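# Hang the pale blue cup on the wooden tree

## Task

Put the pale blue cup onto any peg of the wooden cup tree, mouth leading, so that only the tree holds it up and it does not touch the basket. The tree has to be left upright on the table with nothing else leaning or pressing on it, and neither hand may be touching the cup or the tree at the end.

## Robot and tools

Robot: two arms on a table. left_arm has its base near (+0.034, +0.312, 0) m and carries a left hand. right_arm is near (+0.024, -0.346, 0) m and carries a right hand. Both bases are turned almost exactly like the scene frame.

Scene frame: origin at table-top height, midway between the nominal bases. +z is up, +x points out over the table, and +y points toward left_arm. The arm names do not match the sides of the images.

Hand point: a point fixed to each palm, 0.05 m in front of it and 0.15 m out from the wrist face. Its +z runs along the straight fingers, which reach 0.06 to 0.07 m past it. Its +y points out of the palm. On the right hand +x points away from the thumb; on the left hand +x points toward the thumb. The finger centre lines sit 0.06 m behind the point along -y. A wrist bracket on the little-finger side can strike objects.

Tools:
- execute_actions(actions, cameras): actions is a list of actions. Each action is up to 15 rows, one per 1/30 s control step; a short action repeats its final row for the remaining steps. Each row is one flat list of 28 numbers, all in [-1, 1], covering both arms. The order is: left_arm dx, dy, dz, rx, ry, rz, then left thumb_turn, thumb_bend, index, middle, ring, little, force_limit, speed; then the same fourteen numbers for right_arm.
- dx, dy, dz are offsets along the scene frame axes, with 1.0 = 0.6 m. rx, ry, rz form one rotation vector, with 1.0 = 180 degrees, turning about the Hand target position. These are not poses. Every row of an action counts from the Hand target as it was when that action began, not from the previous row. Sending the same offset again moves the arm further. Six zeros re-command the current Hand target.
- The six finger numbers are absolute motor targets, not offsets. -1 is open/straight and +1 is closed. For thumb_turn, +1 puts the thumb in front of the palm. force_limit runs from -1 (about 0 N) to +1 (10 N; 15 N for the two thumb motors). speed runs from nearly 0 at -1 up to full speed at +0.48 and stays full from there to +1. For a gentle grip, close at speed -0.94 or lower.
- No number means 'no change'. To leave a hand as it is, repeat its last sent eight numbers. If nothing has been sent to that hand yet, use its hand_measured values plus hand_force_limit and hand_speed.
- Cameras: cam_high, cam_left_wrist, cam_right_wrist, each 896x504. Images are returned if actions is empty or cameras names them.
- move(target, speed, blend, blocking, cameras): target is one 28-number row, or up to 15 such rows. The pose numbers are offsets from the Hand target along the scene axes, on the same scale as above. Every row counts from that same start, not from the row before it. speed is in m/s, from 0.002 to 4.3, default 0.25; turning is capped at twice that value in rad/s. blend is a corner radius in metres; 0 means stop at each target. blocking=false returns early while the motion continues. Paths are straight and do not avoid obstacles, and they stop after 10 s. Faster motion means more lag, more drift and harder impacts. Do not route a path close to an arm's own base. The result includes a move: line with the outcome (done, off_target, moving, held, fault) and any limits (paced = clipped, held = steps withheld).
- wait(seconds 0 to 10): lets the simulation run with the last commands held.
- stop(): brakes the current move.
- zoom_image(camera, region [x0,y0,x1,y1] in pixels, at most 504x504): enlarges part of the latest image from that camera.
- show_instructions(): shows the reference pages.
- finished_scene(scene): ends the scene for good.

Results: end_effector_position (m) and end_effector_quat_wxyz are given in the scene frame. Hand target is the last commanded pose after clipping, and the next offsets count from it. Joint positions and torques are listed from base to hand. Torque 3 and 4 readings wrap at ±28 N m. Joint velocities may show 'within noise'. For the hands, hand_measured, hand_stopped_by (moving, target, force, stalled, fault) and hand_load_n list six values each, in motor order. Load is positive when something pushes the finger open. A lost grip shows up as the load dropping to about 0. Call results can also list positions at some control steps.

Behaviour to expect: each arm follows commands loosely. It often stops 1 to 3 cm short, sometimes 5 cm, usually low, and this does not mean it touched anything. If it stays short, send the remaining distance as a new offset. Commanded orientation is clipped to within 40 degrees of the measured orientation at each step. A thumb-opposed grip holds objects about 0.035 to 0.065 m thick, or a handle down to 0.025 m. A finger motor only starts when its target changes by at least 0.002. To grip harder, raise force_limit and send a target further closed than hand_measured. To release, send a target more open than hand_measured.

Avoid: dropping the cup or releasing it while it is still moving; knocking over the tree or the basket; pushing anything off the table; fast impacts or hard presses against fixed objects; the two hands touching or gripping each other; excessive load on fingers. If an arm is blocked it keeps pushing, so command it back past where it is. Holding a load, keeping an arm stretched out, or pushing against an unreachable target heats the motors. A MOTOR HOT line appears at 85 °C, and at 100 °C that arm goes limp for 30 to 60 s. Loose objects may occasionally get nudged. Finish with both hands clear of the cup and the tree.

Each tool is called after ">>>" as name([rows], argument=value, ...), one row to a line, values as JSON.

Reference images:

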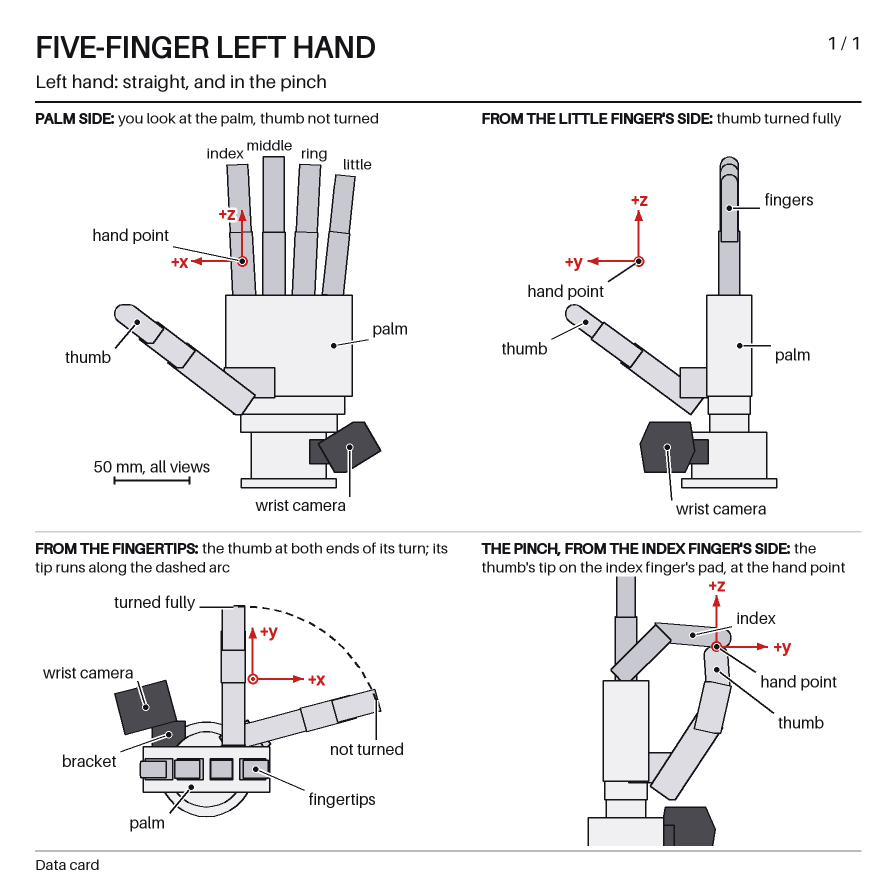

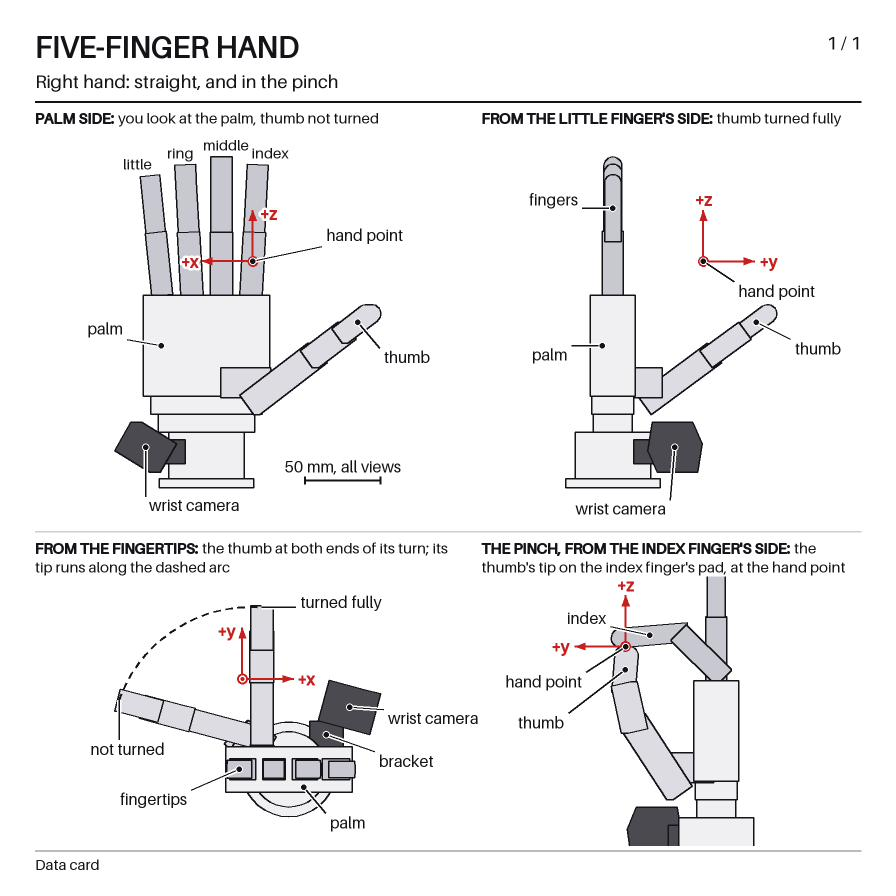

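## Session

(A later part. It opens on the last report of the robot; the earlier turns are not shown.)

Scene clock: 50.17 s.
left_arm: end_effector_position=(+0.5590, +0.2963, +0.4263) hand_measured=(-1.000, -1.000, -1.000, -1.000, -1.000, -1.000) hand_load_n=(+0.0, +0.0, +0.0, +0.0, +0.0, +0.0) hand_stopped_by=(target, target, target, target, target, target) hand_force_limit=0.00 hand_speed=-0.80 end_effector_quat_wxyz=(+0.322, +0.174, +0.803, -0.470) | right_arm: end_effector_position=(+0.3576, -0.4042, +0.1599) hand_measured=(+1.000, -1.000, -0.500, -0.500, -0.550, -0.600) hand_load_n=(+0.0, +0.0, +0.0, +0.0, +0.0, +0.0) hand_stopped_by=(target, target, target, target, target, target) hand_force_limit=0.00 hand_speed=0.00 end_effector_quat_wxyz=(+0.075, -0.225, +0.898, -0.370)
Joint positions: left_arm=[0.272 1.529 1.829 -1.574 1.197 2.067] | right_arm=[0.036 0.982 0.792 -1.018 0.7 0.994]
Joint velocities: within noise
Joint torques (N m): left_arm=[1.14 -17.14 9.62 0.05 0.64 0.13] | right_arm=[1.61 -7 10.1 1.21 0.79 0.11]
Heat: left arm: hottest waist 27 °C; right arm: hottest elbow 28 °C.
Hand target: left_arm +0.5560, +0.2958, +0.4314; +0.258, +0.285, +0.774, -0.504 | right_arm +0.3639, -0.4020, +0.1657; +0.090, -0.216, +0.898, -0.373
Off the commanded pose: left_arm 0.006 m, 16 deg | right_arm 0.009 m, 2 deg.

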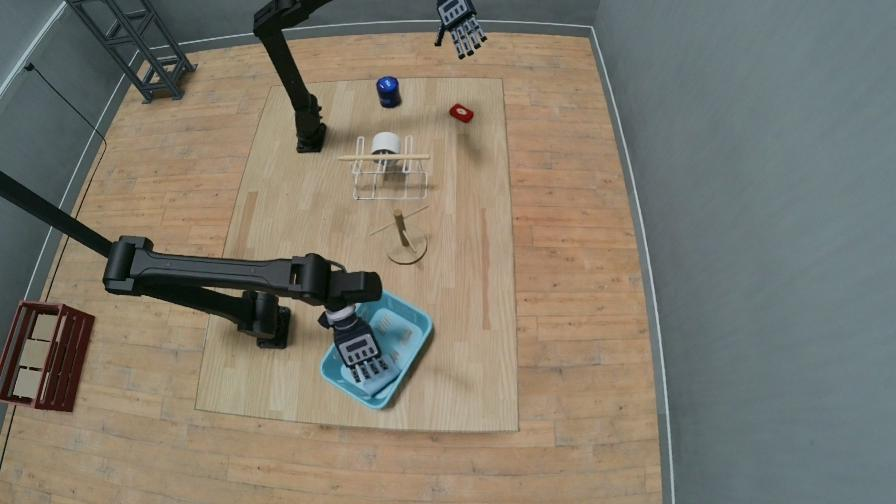

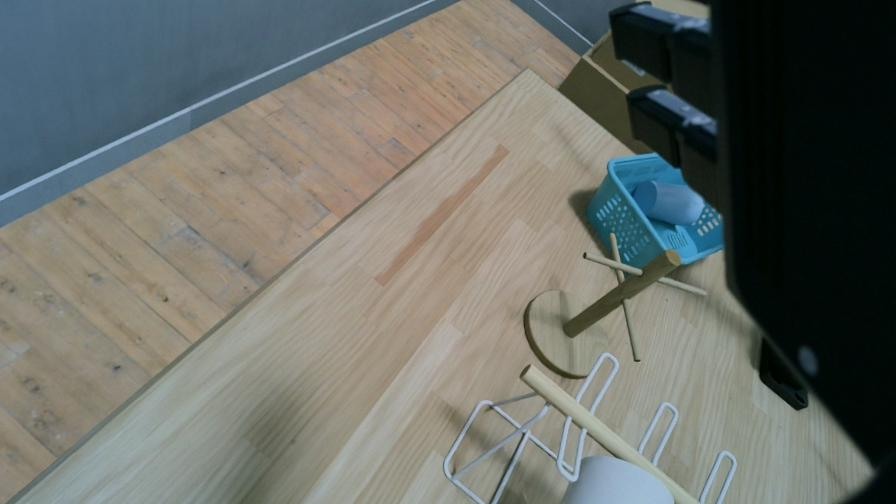

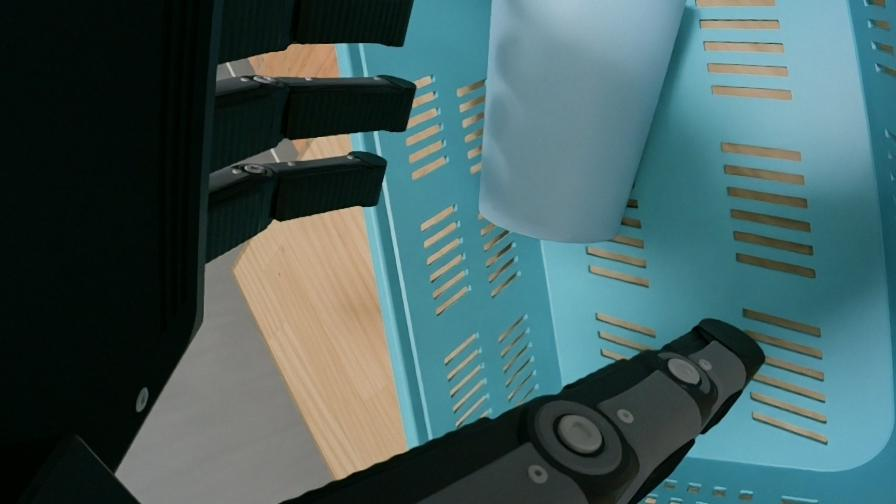

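>>> move(target=[0,0,0,0,0,0,-1,-1,-1,-1,-1,-1,0,-0.8, 0.06,-0.06,-0.02,0,0,0.0306,1,-1,-0.5,-0.5,-0.55,-0.6,0,0], cameras=["cam_right_wrist", "cam_high"], speed=0.15)

>>> zoom_image(camera="cam_high", region=[310, 240, 450, 420])

Scene clock: 51.97 s.
left_arm: end_effector_position=(+0.5590, +0.2963, +0.4263) hand_measured=(-1.000, -1.000, -1.000, -1.000, -1.000, -1.000) hand_load_n=(+0.0, +0.0, +0.0, +0.0, +0.0, +0.0) hand_stopped_by=(target, target, target, target, target, target) hand_force_limit=0.00 hand_speed=-0.80 end_effector_quat_wxyz=(+0.322, +0.174, +0.803, -0.470) | right_arm: end_effector_position=(+0.3966, -0.4353, +0.1520) hand_measured=(+1.000, -1.000, -0.500, -0.500, -0.550, -0.600) hand_load_n=(+0.5, +0.0, +0.0, +0.0, +0.0, +0.0) hand_stopped_by=(target, target, target, target, target, target) hand_force_limit=0.00 hand_speed=0.00 end_effector_quat_wxyz=(+0.104, -0.257, +0.889, -0.365)
Joint positions: left_arm=[0.272 1.529 1.829 -1.574 1.197 2.067] | right_arm=[-0.098 1.047 0.792 -0.78 0.596 0.753]
Joint torques (N m): left_arm=[0.56 -16.44 9.62 0.23 0.68 0.16] | right_arm=[0.5 -7.36 10 1.63 0.42 -0.22]
Heat: left arm: hottest waist 27 °C; right arm: hottest elbow 28 °C.
Hand target: left_arm +0.5560, +0.2958, +0.4314; +0.258, +0.285, +0.774, -0.504 | right_arm +0.3998, -0.4380, +0.1536; +0.107, -0.259, +0.887, -0.368
Off the commanded pose: left_arm 0.006 m, 16 deg | right_arm 0.005 m, 1 deg.
joint sent to its limit (left arm) — joint 6 (wrist roll), upper limit. The joint targets are off in orientation, not in position.
move: off_target (left_arm)
Images, in order (width x height): cam_high 896x504, cam_right_wrist 896x504.

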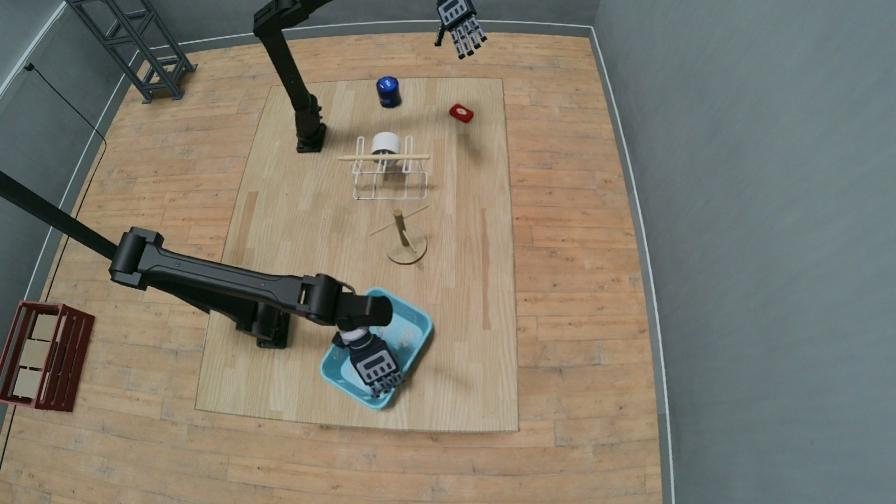

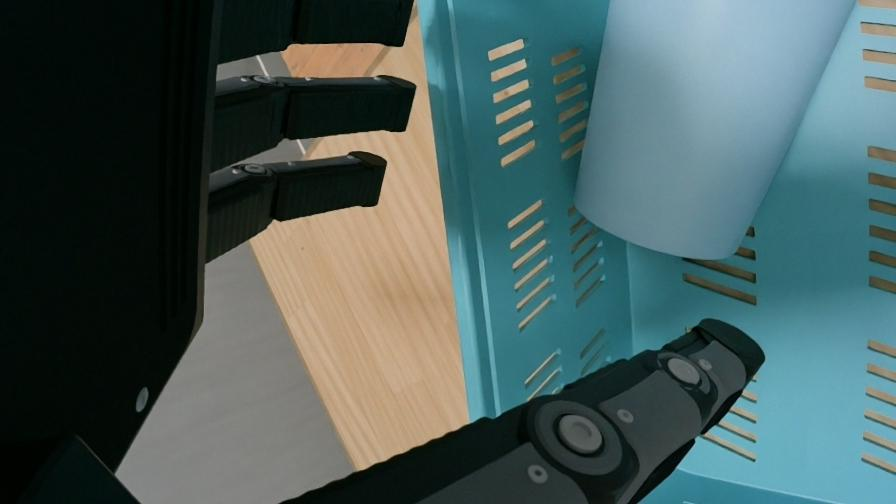

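Scaled by 2.800 from the camera's 896x504 image, which has a finer 1280x720 frame.

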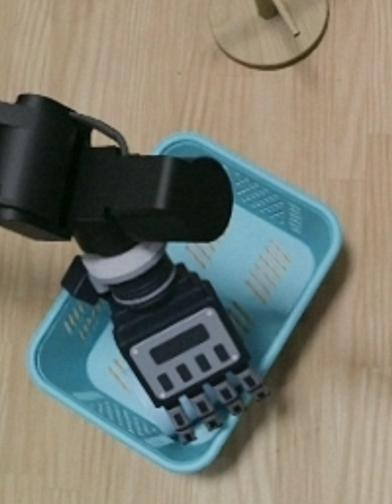

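>>> move([
  [0,0,0,0,0,0,-1,-1,-1,-1,-1,-1,0,-0.8, -0.012,0.02,0,0,0,0,1,-1,-0.5,-0.7,-1,-1,0,0],
  [0,0,0,0,0,0,-1,-1,-1,-1,-1,-1,0,-0.8, -0.012,0.02,-0.08,0,0,0,1,-1,-0.5,-0.7,-1,-1,0,0],
], cameras=["cam_right_wrist", "cam_high"], speed=0.1)

>>> zoom_image(camera="cam_high", region=[310, 240, 450, 420])

Scene clock: 54.43 s.
left_arm: end_effector_position=(+0.5590, +0.2963, +0.4263) hand_measured=(-1.000, -1.000, -1.000, -1.000, -1.000, -1.000) hand_load_n=(+0.0, +0.0, +0.0, +0.0, +0.0, +0.0) hand_stopped_by=(target, target, target, target, target, target) hand_force_limit=0.00 hand_speed=-0.80 end_effector_quat_wxyz=(+0.322, +0.174, +0.803, -0.470) | right_arm: end_effector_position=(+0.3862, -0.4289, +0.1041) hand_measured=(+1.000, -1.000, -0.500, -0.700, -1.000, -1.000) hand_load_n=(+0.0, +0.0, +0.0, +0.0, +0.0, +0.0) hand_stopped_by=(target, target, target, target, target, target) hand_force_limit=0.00 hand_speed=0.00 end_effector_quat_wxyz=(+0.098, -0.261, +0.887, -0.368)
Joint positions: left_arm=[0.272 1.529 1.829 -1.574 1.197 2.067] | right_arm=[-0.073 1.072 0.679 -0.661 0.616 0.767]
Joint torques (N m): left_arm=[0.97 -17.44 9.5 0.12 0.69 0.14] | right_arm=[1.61 -6.3 9.59 1.47 0.4 0.04]
Heat: left arm: hottest waist 27 °C; right arm: hottest elbow 28 °C.
Hand target: left_arm +0.5560, +0.2958, +0.4314; +0.258, +0.285, +0.774, -0.504 | right_arm +0.3927, -0.4260, +0.1056; +0.107, -0.259, +0.887, -0.368
Off the commanded pose: left_arm 0.006 m, 16 deg | right_arm 0.007 m, 1 deg.
joint sent to its limit (left arm) — joint 6 (wrist roll), upper limit. The joint targets are off in orientation, not in position.
move: off_target (left_arm)
Images, in order (width x height): cam_high 896x504, cam_right_wrist 896x504.

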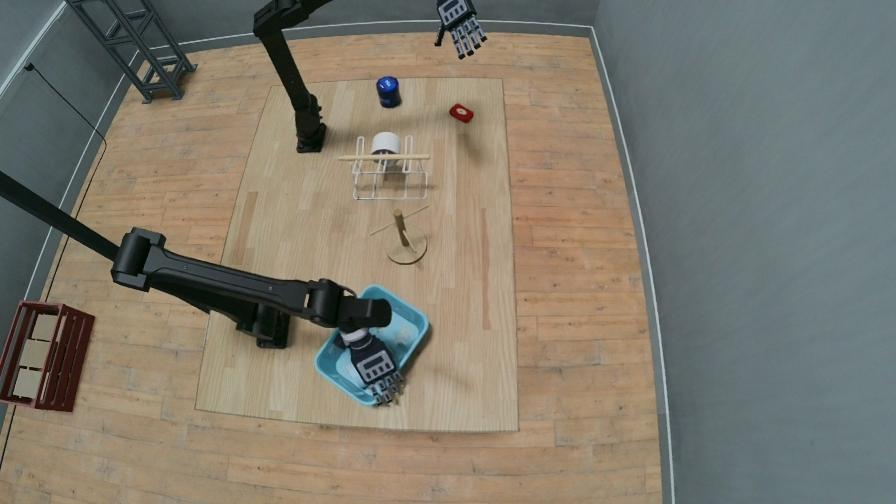

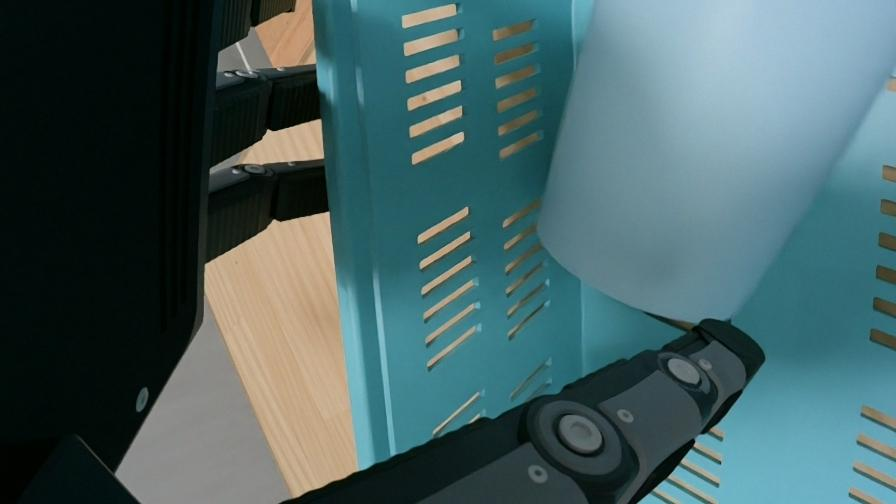

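Scaled by 2.800 from the camera's 896x504 image, which has a finer 1280x720 frame.

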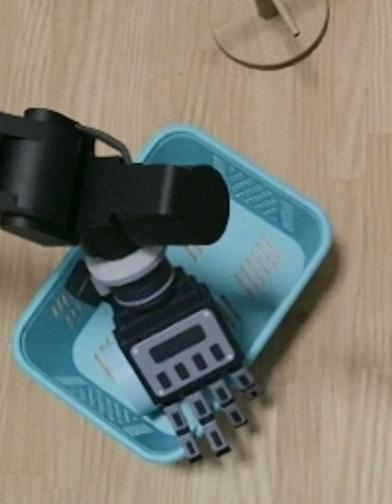

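>>> move([
  [0,0,0,0,0,0,-1,-1,-1,-1,-1,-1,0,-0.8, 0,0,0.12,0,0,0,1,-1,-0.5,-0.7,-1,-1,0,0],
  [0,0,0,0,0,0,-1,-1,-1,-1,-1,-1,0,-0.8, -0.022,0.035,0.12,0,0,0,1,-1,-0.5,-0.55,-0.7,-0.75,0,0],
  [0,0,0,0,0,0,-1,-1,-1,-1,-1,-1,0,-0.8, -0.022,0.035,0.05,0,0,0,1,-1,-0.5,-0.55,-0.7,-0.75,0,0],
], cameras=["cam_right_wrist", "cam_high"], speed=0.12)

>>> zoom_image(camera="cam_high", region=[310, 240, 450, 420])

Scene clock: 59.07 s.
left_arm: end_effector_position=(+0.5590, +0.2963, +0.4263) hand_measured=(-1.000, -1.000, -1.000, -1.000, -1.000, -1.000) hand_load_n=(+0.0, +0.0, +0.0, +0.0, +0.0, +0.0) hand_stopped_by=(target, target, target, target, target, target) hand_force_limit=0.00 hand_speed=-0.80 end_effector_quat_wxyz=(+0.322, +0.174, +0.803, -0.470) | right_arm: end_effector_position=(+0.3742, -0.4075, +0.1372) hand_measured=(+1.000, -1.000, -0.500, -0.550, -0.700, -0.750) hand_load_n=(+0.0, +0.0, +0.0, +0.0, +0.0, +0.0) hand_stopped_by=(target, target, target, target, target, target) hand_force_limit=0.00 hand_speed=0.00 end_effector_quat_wxyz=(+0.101, -0.263, +0.886, -0.369)
Joint positions: left_arm=[0.272 1.529 1.829 -1.574 1.197 2.067] | right_arm=[0 0.998 0.727 -0.821 0.649 0.84]
Joint torques (N m): left_arm=[1.26 -16.73 9.73 0.05 0.67 0.1] | right_arm=[1.55 -5.66 9.65 1.51 0.53 0.1]
Heat: left arm: hottest waist 27 °C; right arm: hottest elbow 29 °C.
Hand target: left_arm +0.5560, +0.2958, +0.4314; +0.258, +0.285, +0.774, -0.504 | right_arm +0.3795, -0.4050, +0.1356; +0.107, -0.259, +0.887, -0.368
Off the commanded pose: left_arm 0.006 m, 16 deg | right_arm 0.006 m, 1 deg.
joint sent to its limit (left arm) — joint 6 (wrist roll), upper limit. The joint targets are off in orientation, not in position.
move: off_target (left_arm); target 2's new numbers were sent with right_arm's hand 0.022 m and 3 deg from that target
Images, in order (width x height): cam_high 896x504, cam_right_wrist 896x504.

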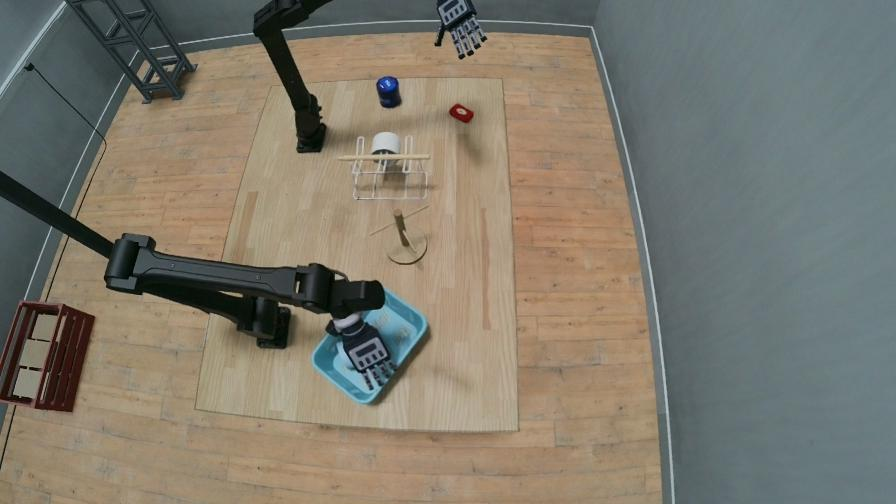

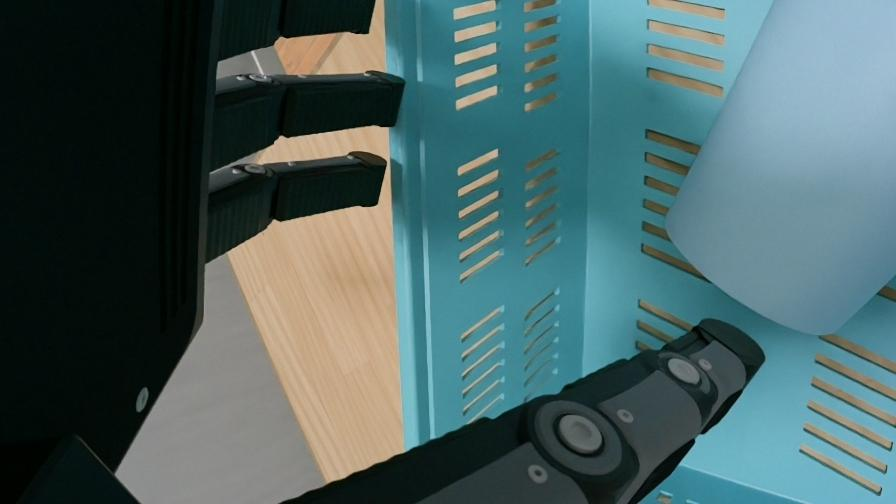

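Scaled by 2.800 from the camera's 896x504 image, which has a finer 1280x720 frame.

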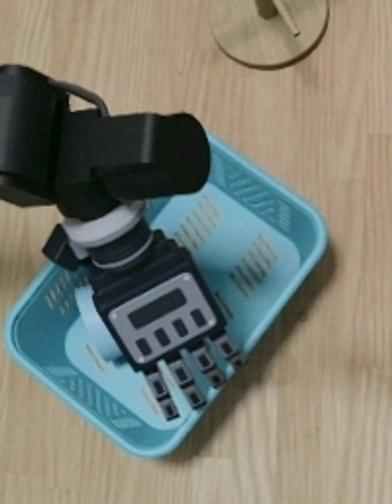

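>>> wait(seconds=1.5, cameras=["cam_right_wrist", "cam_high"])

>>> zoom_image(camera="cam_high", region=[310, 240, 450, 420])

Scene clock: 60.67 s.
left_arm: end_effector_position=(+0.5590, +0.2963, +0.4263) hand_measured=(-1.000, -1.000, -1.000, -1.000, -1.000, -1.000) hand_load_n=(+0.0, +0.5, +0.0, +0.0, +0.0, +0.0) hand_stopped_by=(target, target, target, target, target, target) hand_force_limit=0.00 hand_speed=-0.80 end_effector_quat_wxyz=(+0.322, +0.174, +0.803, -0.470) | right_arm: end_effector_position=(+0.3742, -0.4075, +0.1372) hand_measured=(+1.000, -1.000, -0.500, -0.550, -0.700, -0.750) hand_load_n=(+0.0, +0.0, +0.0, +0.0, +0.0, +0.0) hand_stopped_by=(target, target, target, target, target, target) hand_force_limit=0.00 hand_speed=0.00 end_effector_quat_wxyz=(+0.101, -0.263, +0.886, -0.369)
Joint positions: left_arm=[0.272 1.529 1.829 -1.574 1.197 2.067] | right_arm=[0 0.998 0.727 -0.821 0.649 0.84]
Joint torques (N m): left_arm=[1.55 -16.73 9.57 0.32 0.67 0.13] | right_arm=[1.49 -5.77 9.66 1.51 0.54 0.09]
Heat: left arm: hottest waist 27 °C; right arm: hottest elbow 29 °C.
Hand target: left_arm +0.5560, +0.2958, +0.4314; +0.258, +0.285, +0.774, -0.504 | right_arm +0.3794, -0.4050, +0.1357; +0.107, -0.259, +0.887, -0.368
Off the commanded pose: left_arm 0.006 m, 16 deg | right_arm 0.006 m, 1 deg.
wait: 1.50 s; at rest by 0.07 s
Images, in order (width x height): cam_high 896x504, cam_right_wrist 896x504.

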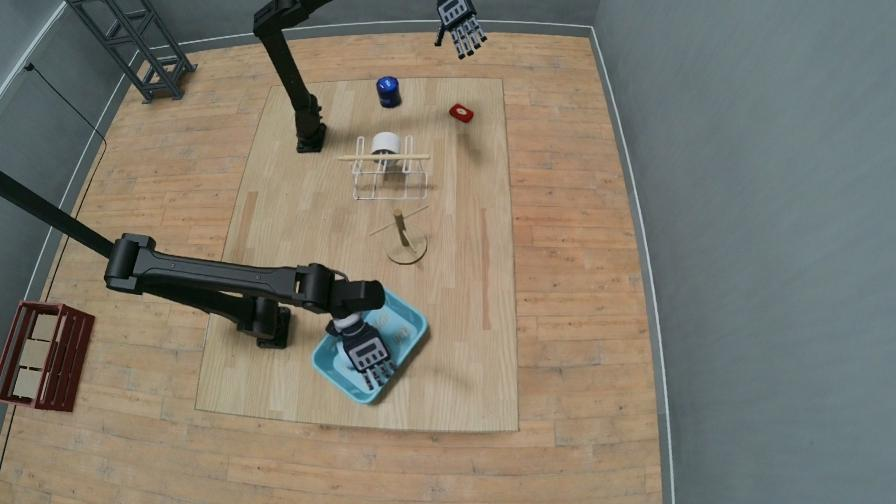

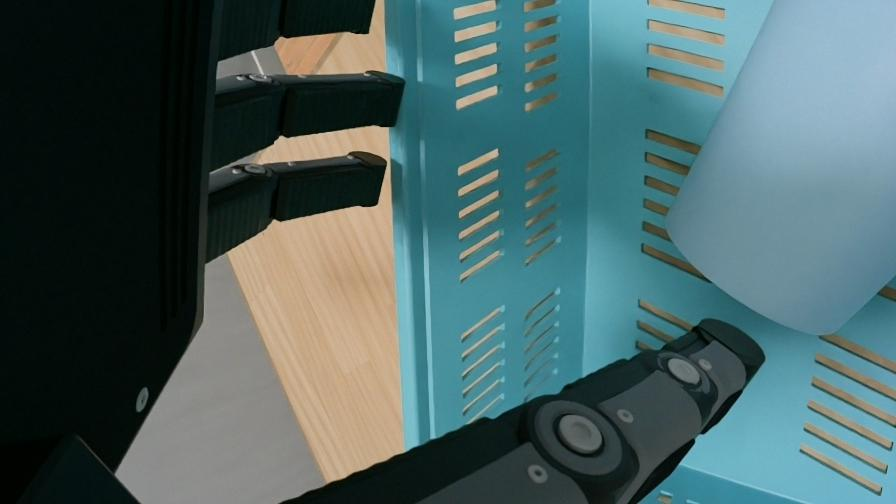

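Scaled by 2.800 from the camera's 896x504 image, which has a finer 1280x720 frame.

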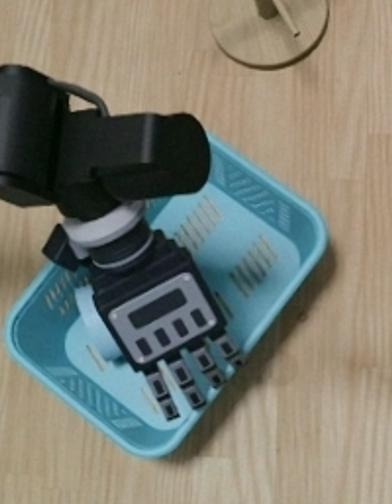

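>>> move(target=[0,0,0,0,0,0,-1,-1,-1,-1,-1,-1,0,-0.8, -0.041,0.025,0.207,0.22,0.1205,-0.04,1,-1,-0.5,-0.5,-0.5,-0.5,0,0], cameras=["cam_right_wrist", "cam_high"], speed=0.25)

>>> zoom_image(camera="cam_high", region=[310, 240, 450, 420])

Scene clock: 64.37 s.
left_arm: end_effector_position=(+0.5590, +0.2963, +0.4263) hand_measured=(-1.000, -1.000, -1.000, -1.000, -1.000, -1.000) hand_load_n=(+0.0, +0.0, +0.0, +0.0, +0.0, +0.0) hand_stopped_by=(target, target, target, target, target, target) hand_force_limit=0.00 hand_speed=-0.80 end_effector_quat_wxyz=(+0.322, +0.174, +0.803, -0.470) | right_arm: end_effector_position=(+0.3442, -0.3846, +0.2430) hand_measured=(+1.000, -1.000, -0.500, -0.500, -0.500, -0.500) hand_load_n=(+0.0, +0.0, +0.0, +0.5, +0.0, +0.0) hand_stopped_by=(target, target, target, target, target, target) hand_force_limit=0.00 hand_speed=0.00 end_effector_quat_wxyz=(-0.015, -0.211, +0.977, +0.007)
Joint positions: left_arm=[0.272 1.529 1.829 -1.574 1.197 2.067] | right_arm=[-0.332 1.237 1.237 -1.605 0.003 0.825]
Joint torques (N m): left_arm=[0.79 -16.73 9.61 0.09 0.63 0.15] | right_arm=[0.56 -9.35 13.55 -0.51 -0.04 -0.19]
Heat: left arm: hottest waist 27 °C; right arm: hottest elbow 29 °C.
Hand target: left_arm +0.5560, +0.2958, +0.4314; +0.258, +0.285, +0.774, -0.504 | right_arm +0.3548, -0.3900, +0.2599; +0.000, -0.216, +0.976, +0.001
Off the commanded pose: left_arm 0.006 m, 16 deg | right_arm 0.021 m, 2 deg.
joint sent to its limit (left arm) — joint 6 (wrist roll), upper limit. The joint targets are off in orientation, not in position.
move: off_target (left_arm, right_arm)
Images, in order (width x height): cam_high 896x504, cam_right_wrist 896x504.

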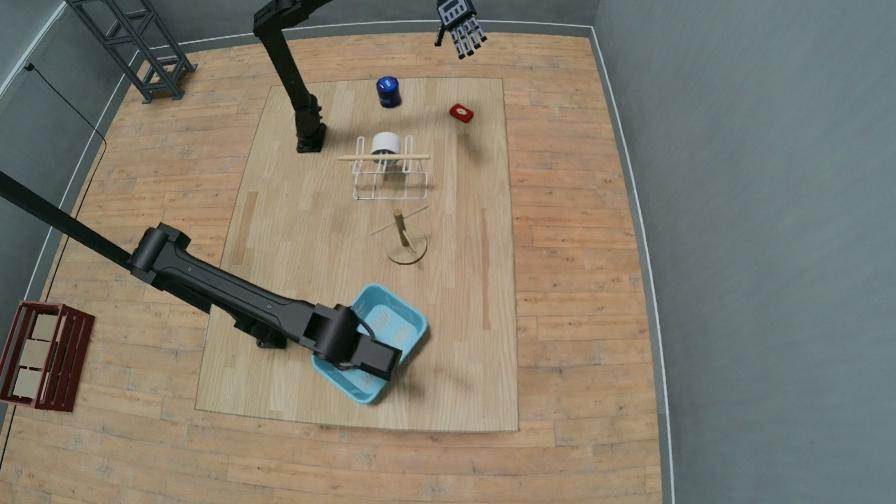

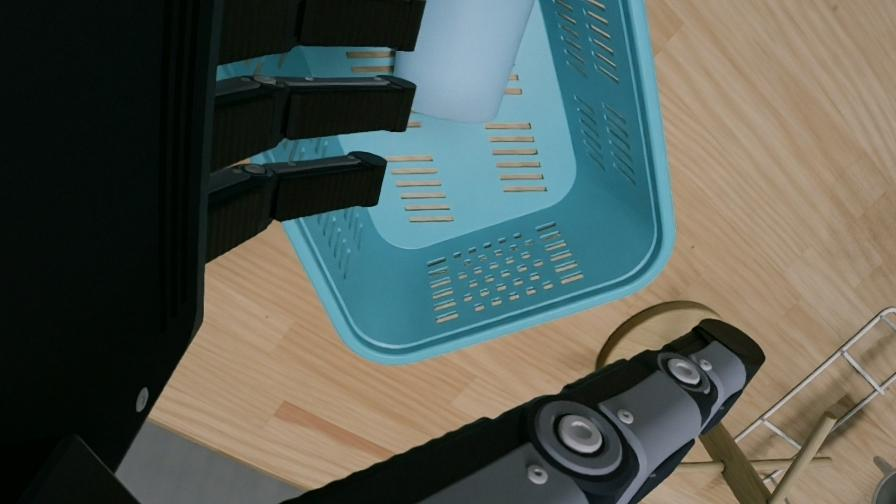

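Scaled by 2.800 from the camera's 896x504 image, which has a finer 1280x720 frame.

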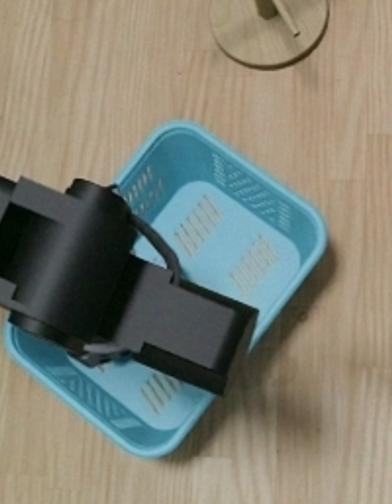

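>>> move(target=[0,0,0,0,0,0,-1,-1,-1,-1,-1,-1,0,-0.8, -0.003,0.0067,-0.175,-0.2247,-0.1095,0.0107,1,-1,-0.5,-0.5,-0.55,-0.6,0,0], cameras=["cam_right_wrist", "cam_high"], speed=0.25)

>>> zoom_image(camera="cam_high", region=[310, 240, 450, 420])

Scene clock: 67.40 s.
left_arm: end_effector_position=(+0.5590, +0.2963, +0.4263) hand_measured=(-1.000, -1.000, -1.000, -1.000, -1.000, -1.000) hand_load_n=(-0.5, +0.0, +0.0, +0.0, +0.0, +0.0) hand_stopped_by=(target, target, target, target, target, target) hand_force_limit=0.00 hand_speed=-0.80 end_effector_quat_wxyz=(+0.322, +0.174, +0.803, -0.470) | right_arm: end_effector_position=(+0.3468, -0.3882, +0.1484) hand_measured=(+1.000, -1.000, -0.500, -0.500, -0.550, -0.600) hand_load_n=(+0.0, +0.0, +0.0, +0.0, +0.0, +0.0) hand_stopped_by=(target, target, target, target, target, target) hand_force_limit=0.00 hand_speed=0.00 end_effector_quat_wxyz=(+0.073, -0.226, +0.899, -0.369)
Joint positions: left_arm=[0.272 1.529 1.829 -1.574 1.197 2.067] | right_arm=[0.099 0.973 0.76 -1.051 0.719 1.072]
Joint torques (N m): left_arm=[1.08 -16.85 9.77 0.21 0.66 0.11] | right_arm=[1.61 -6.95 9.89 1.11 0.81 0.11]
Heat: left arm: hottest waist 27 °C; right arm: hottest elbow 30 °C.
Hand target: left_arm +0.5560, +0.2958, +0.4314; +0.258, +0.285, +0.774, -0.504 | right_arm +0.3530, -0.3859, +0.1549; +0.089, -0.216, +0.899, -0.371
Off the commanded pose: left_arm 0.006 m, 16 deg | right_arm 0.009 m, 2 deg.
joint sent to its limit (left arm) — joint 6 (wrist roll), upper limit. The joint targets are off in orientation, not in position.
move: off_target (left_arm)
Images, in order (width x height): cam_high 896x504, cam_right_wrist 896x504.

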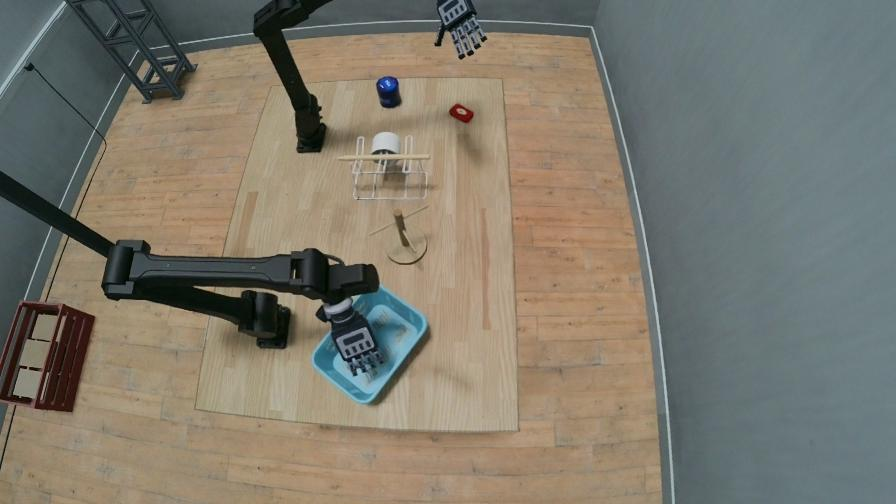

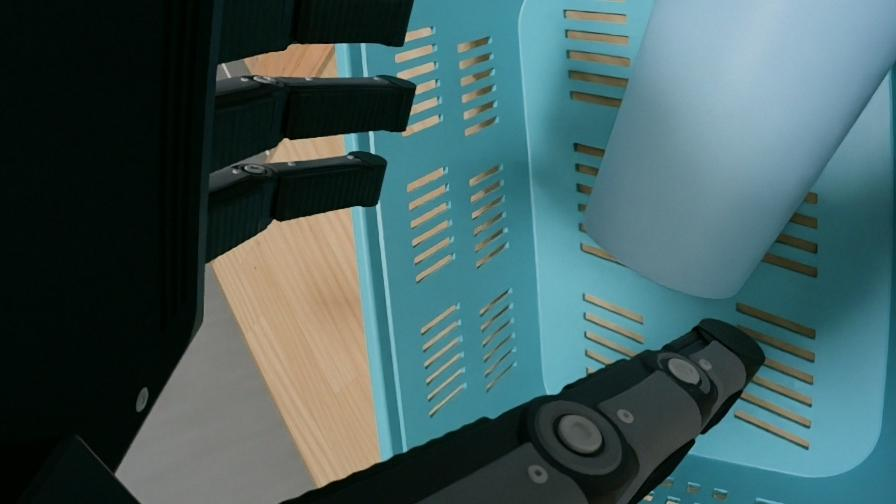

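Scaled by 2.800 from the camera's 896x504 image, which has a finer 1280x720 frame.

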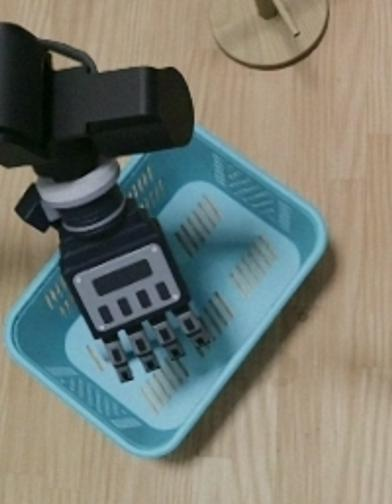

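>>> move(target=[0,0,0,0,0,0,-1,-1,-1,-1,-1,-1,0,-0.8, 0.0,0.0,-0.1,0,0,0,1,-1,-0.5,-0.5,-0.55,-0.6,0,0], cameras=["cam_right_wrist"], speed=0.12)

Scene clock: 68.83 s.
left_arm: end_effector_position=(+0.5590, +0.2963, +0.4263) hand_measured=(-1.000, -1.000, -1.000, -1.000, -1.000, -1.000) hand_load_n=(+0.0, +0.0, +0.0, +0.0, +0.0, +0.0) hand_stopped_by=(target, target, target, target, target, target) hand_force_limit=0.00 hand_speed=-0.80 end_effector_quat_wxyz=(+0.322, +0.174, +0.803, -0.470) | right_arm: end_effector_position=(+0.3462, -0.3883, +0.0923) hand_measured=(+1.000, -1.000, -0.500, -0.500, -0.550, -0.600) hand_load_n=(+0.0, +0.0, +0.0, +0.0, +0.0, +0.0) hand_stopped_by=(target, target, target, target, target, target) hand_force_limit=0.00 hand_speed=0.00 end_effector_quat_wxyz=(+0.080, -0.222, +0.899, -0.370)
Joint positions: left_arm=[0.272 1.529 1.829 -1.574 1.197 2.067] | right_arm=[0.099 1.017 0.63 -0.863 0.72 1.075]
Joint torques (N m): left_arm=[0.21 -16.56 9.63 0.23 0.7 0.11] | right_arm=[1.61 -5.77 9.48 1.02 0.8 0.09]
Heat: left arm: hottest waist 27 °C; right arm: hottest elbow 30 °C.
Hand target: left_arm +0.5560, +0.2958, +0.4314; +0.258, +0.285, +0.774, -0.504 | right_arm +0.3531, -0.3861, +0.0950; +0.089, -0.216, +0.899, -0.372
Off the commanded pose: left_arm 0.006 m, 16 deg | right_arm 0.008 m, 1 deg.
joint sent to its limit (left arm) — joint 6 (wrist roll), upper limit. The joint targets are off in orientation, not in position.
move: off_target (left_arm)
Images, in order (width x height): cam_right_wrist 896x504.

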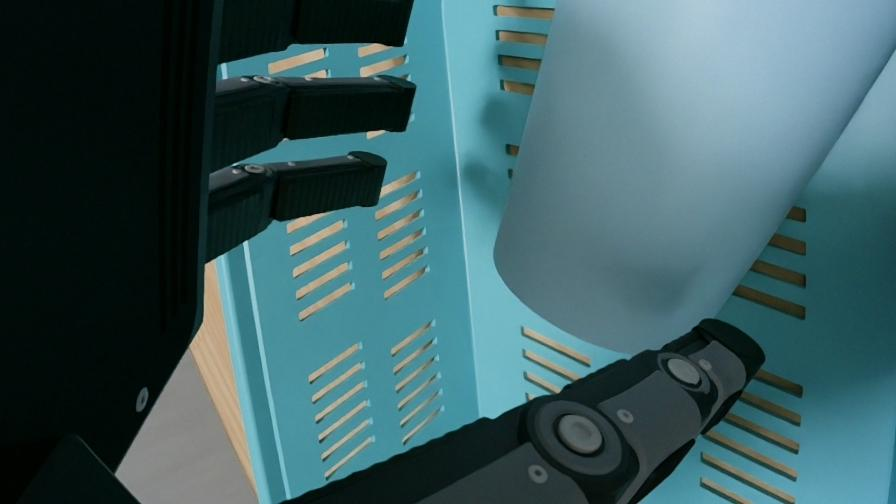

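>>> move(target=[0,0,0,0,0,0,-1,-1,-1,-1,-1,-1,0,-0.8, -0.01,0.003,-0.08,0,0,0,1,-1,-0.5,-0.5,-0.55,-0.6,0,0], cameras=["cam_right_wrist", "cam_high"], speed=0.08)

>>> zoom_image(camera="cam_high", region=[310, 240, 450, 420])

Scene clock: 70.27 s.
left_arm: end_effector_position=(+0.5590, +0.2963, +0.4263) hand_measured=(-1.000, -1.000, -1.000, -1.000, -1.000, -1.000) hand_load_n=(+0.0, +0.0, +0.0, +0.0, +0.0, +0.0) hand_stopped_by=(target, target, target, target, target, target) hand_force_limit=0.00 hand_speed=-0.80 end_effector_quat_wxyz=(+0.322, +0.174, +0.803, -0.470) | right_arm: end_effector_position=(+0.3408, -0.3866, +0.0454) hand_measured=(+1.000, -1.000, -0.500, -0.500, -0.550, -0.600) hand_load_n=(+0.0, +0.0, +0.0, +0.0, +0.0, +0.0) hand_stopped_by=(target, target, target, target, target, target) hand_force_limit=0.00 hand_speed=0.00 end_effector_quat_wxyz=(+0.080, -0.222, +0.899, -0.370)
Joint positions: left_arm=[0.272 1.529 1.829 -1.574 1.197 2.067] | right_arm=[0.108 1.08 0.531 -0.707 0.723 1.085]
Joint torques (N m): left_arm=[1.14 -16.56 9.46 0.18 0.64 0.12] | right_arm=[1.61 -5.77 8.65 1.2 0.81 0.11]
Heat: left arm: hottest waist 27 °C; right arm: hottest elbow 30 °C.
Hand target: left_arm +0.5560, +0.2958, +0.4314; +0.258, +0.285, +0.774, -0.504 | right_arm +0.3471, -0.3842, +0.0469; +0.090, -0.216, +0.899, -0.371
Off the commanded pose: left_arm 0.006 m, 16 deg | right_arm 0.007 m, 1 deg.
joint sent to its limit (left arm) — joint 6 (wrist roll), upper limit. The joint targets are off in orientation, not in position.
move: off_target (left_arm)
Images, in order (width x height): cam_high 896x504, cam_right_wrist 896x504.

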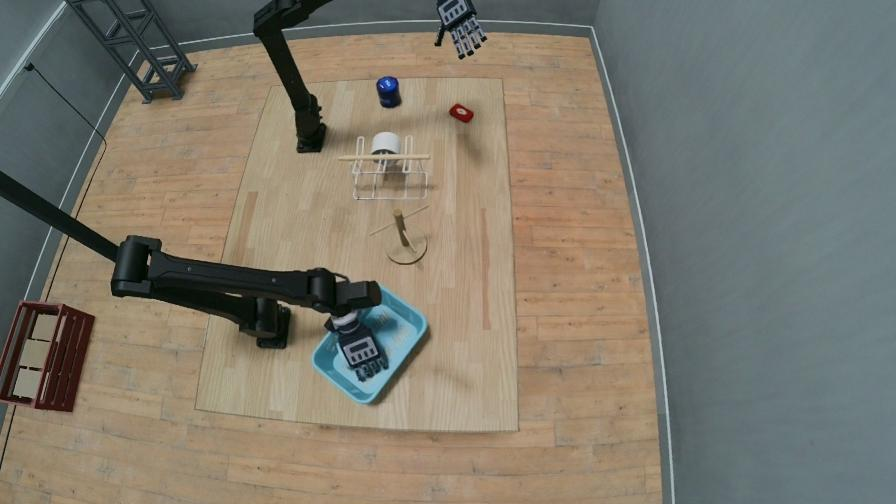

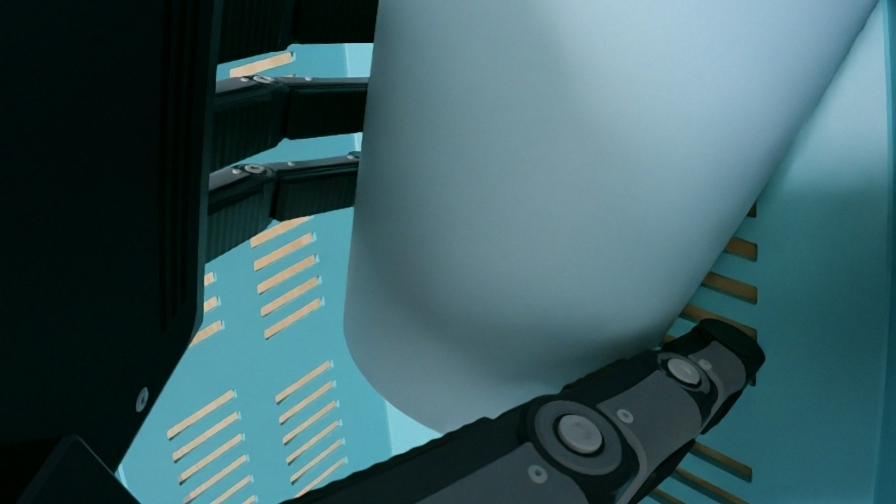

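Scaled by 2.800 from the camera's 896x504 image, which has a finer 1280x720 frame.

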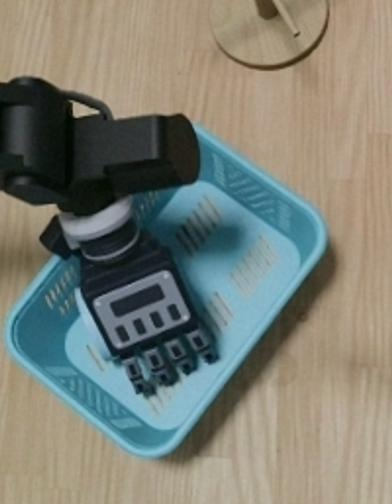

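>>> move(target=[0,0,0,0,0,0,-1,-1,-1,-1,-1,-1,0,-0.8, 0.0,0.0,-0.005,0,0,0,1,0.3,0.3,0.3,-0.55,-0.9,-0.3,-0.85], cameras=["cam_right_wrist"], speed=0.05)

Scene clock: 71.73 s.
left_arm: end_effector_position=(+0.5590, +0.2963, +0.4263) hand_measured=(-1.000, -1.000, -1.000, -1.000, -1.000, -1.000) hand_load_n=(+0.0, +0.0, +0.0, +0.0, +0.0, +0.0) hand_stopped_by=(target, target, target, target, target, target) hand_force_limit=0.00 hand_speed=-0.80 end_effector_quat_wxyz=(+0.322, +0.174, +0.803, -0.470) | right_arm: end_effector_position=(+0.3412, -0.3866, +0.0427) hand_measured=(+1.000, -0.812, -0.128, -0.156, -0.550, -0.900) hand_load_n=(+0.5, +7.5, +4.5, +5.0, +0.0, +0.0) hand_stopped_by=(target, force, force, force, target, target) hand_force_limit=-0.30 hand_speed=-0.85 end_effector_quat_wxyz=(+0.081, -0.222, +0.898, -0.370)
Joint positions: left_arm=[0.272 1.529 1.829 -1.574 1.197 2.067] | right_arm=[0.108 1.087 0.526 -0.695 0.723 1.086]
Joint torques (N m): left_arm=[1.2 -16.38 9.8 0.38 0.67 0.13] | right_arm=[1.55 -5.83 8.54 1.16 0.79 0.11]
Heat: left arm: hottest waist 27 °C; right arm: hottest elbow 30 °C.
Hand target: left_arm +0.5560, +0.2958, +0.4314; +0.258, +0.285, +0.774, -0.504 | right_arm +0.3471, -0.3842, +0.0439; +0.089, -0.216, +0.899, -0.372
Off the commanded pose: left_arm 0.006 m, 16 deg | right_arm 0.006 m, 1 deg.
joint sent to its limit (left arm) — joint 6 (wrist roll), upper limit. The joint targets are off in orientation, not in position.
move: off_target (left_arm)
Images, in order (width x height): cam_right_wrist 896x504.

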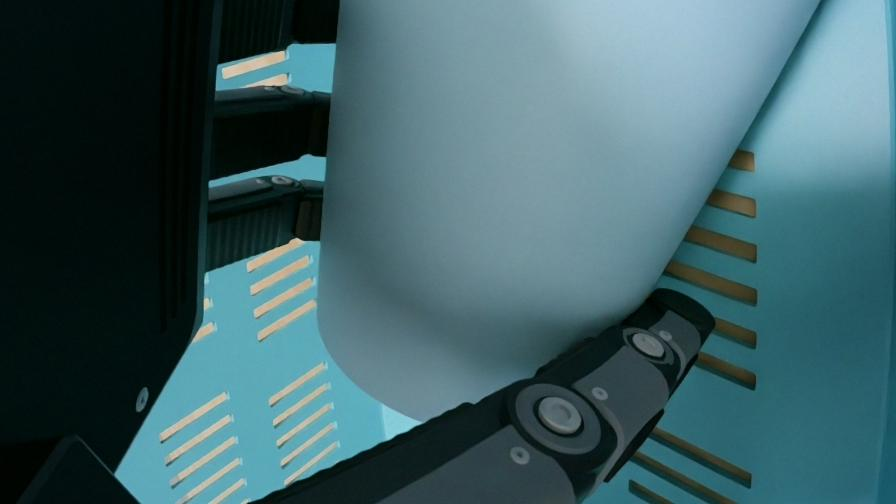

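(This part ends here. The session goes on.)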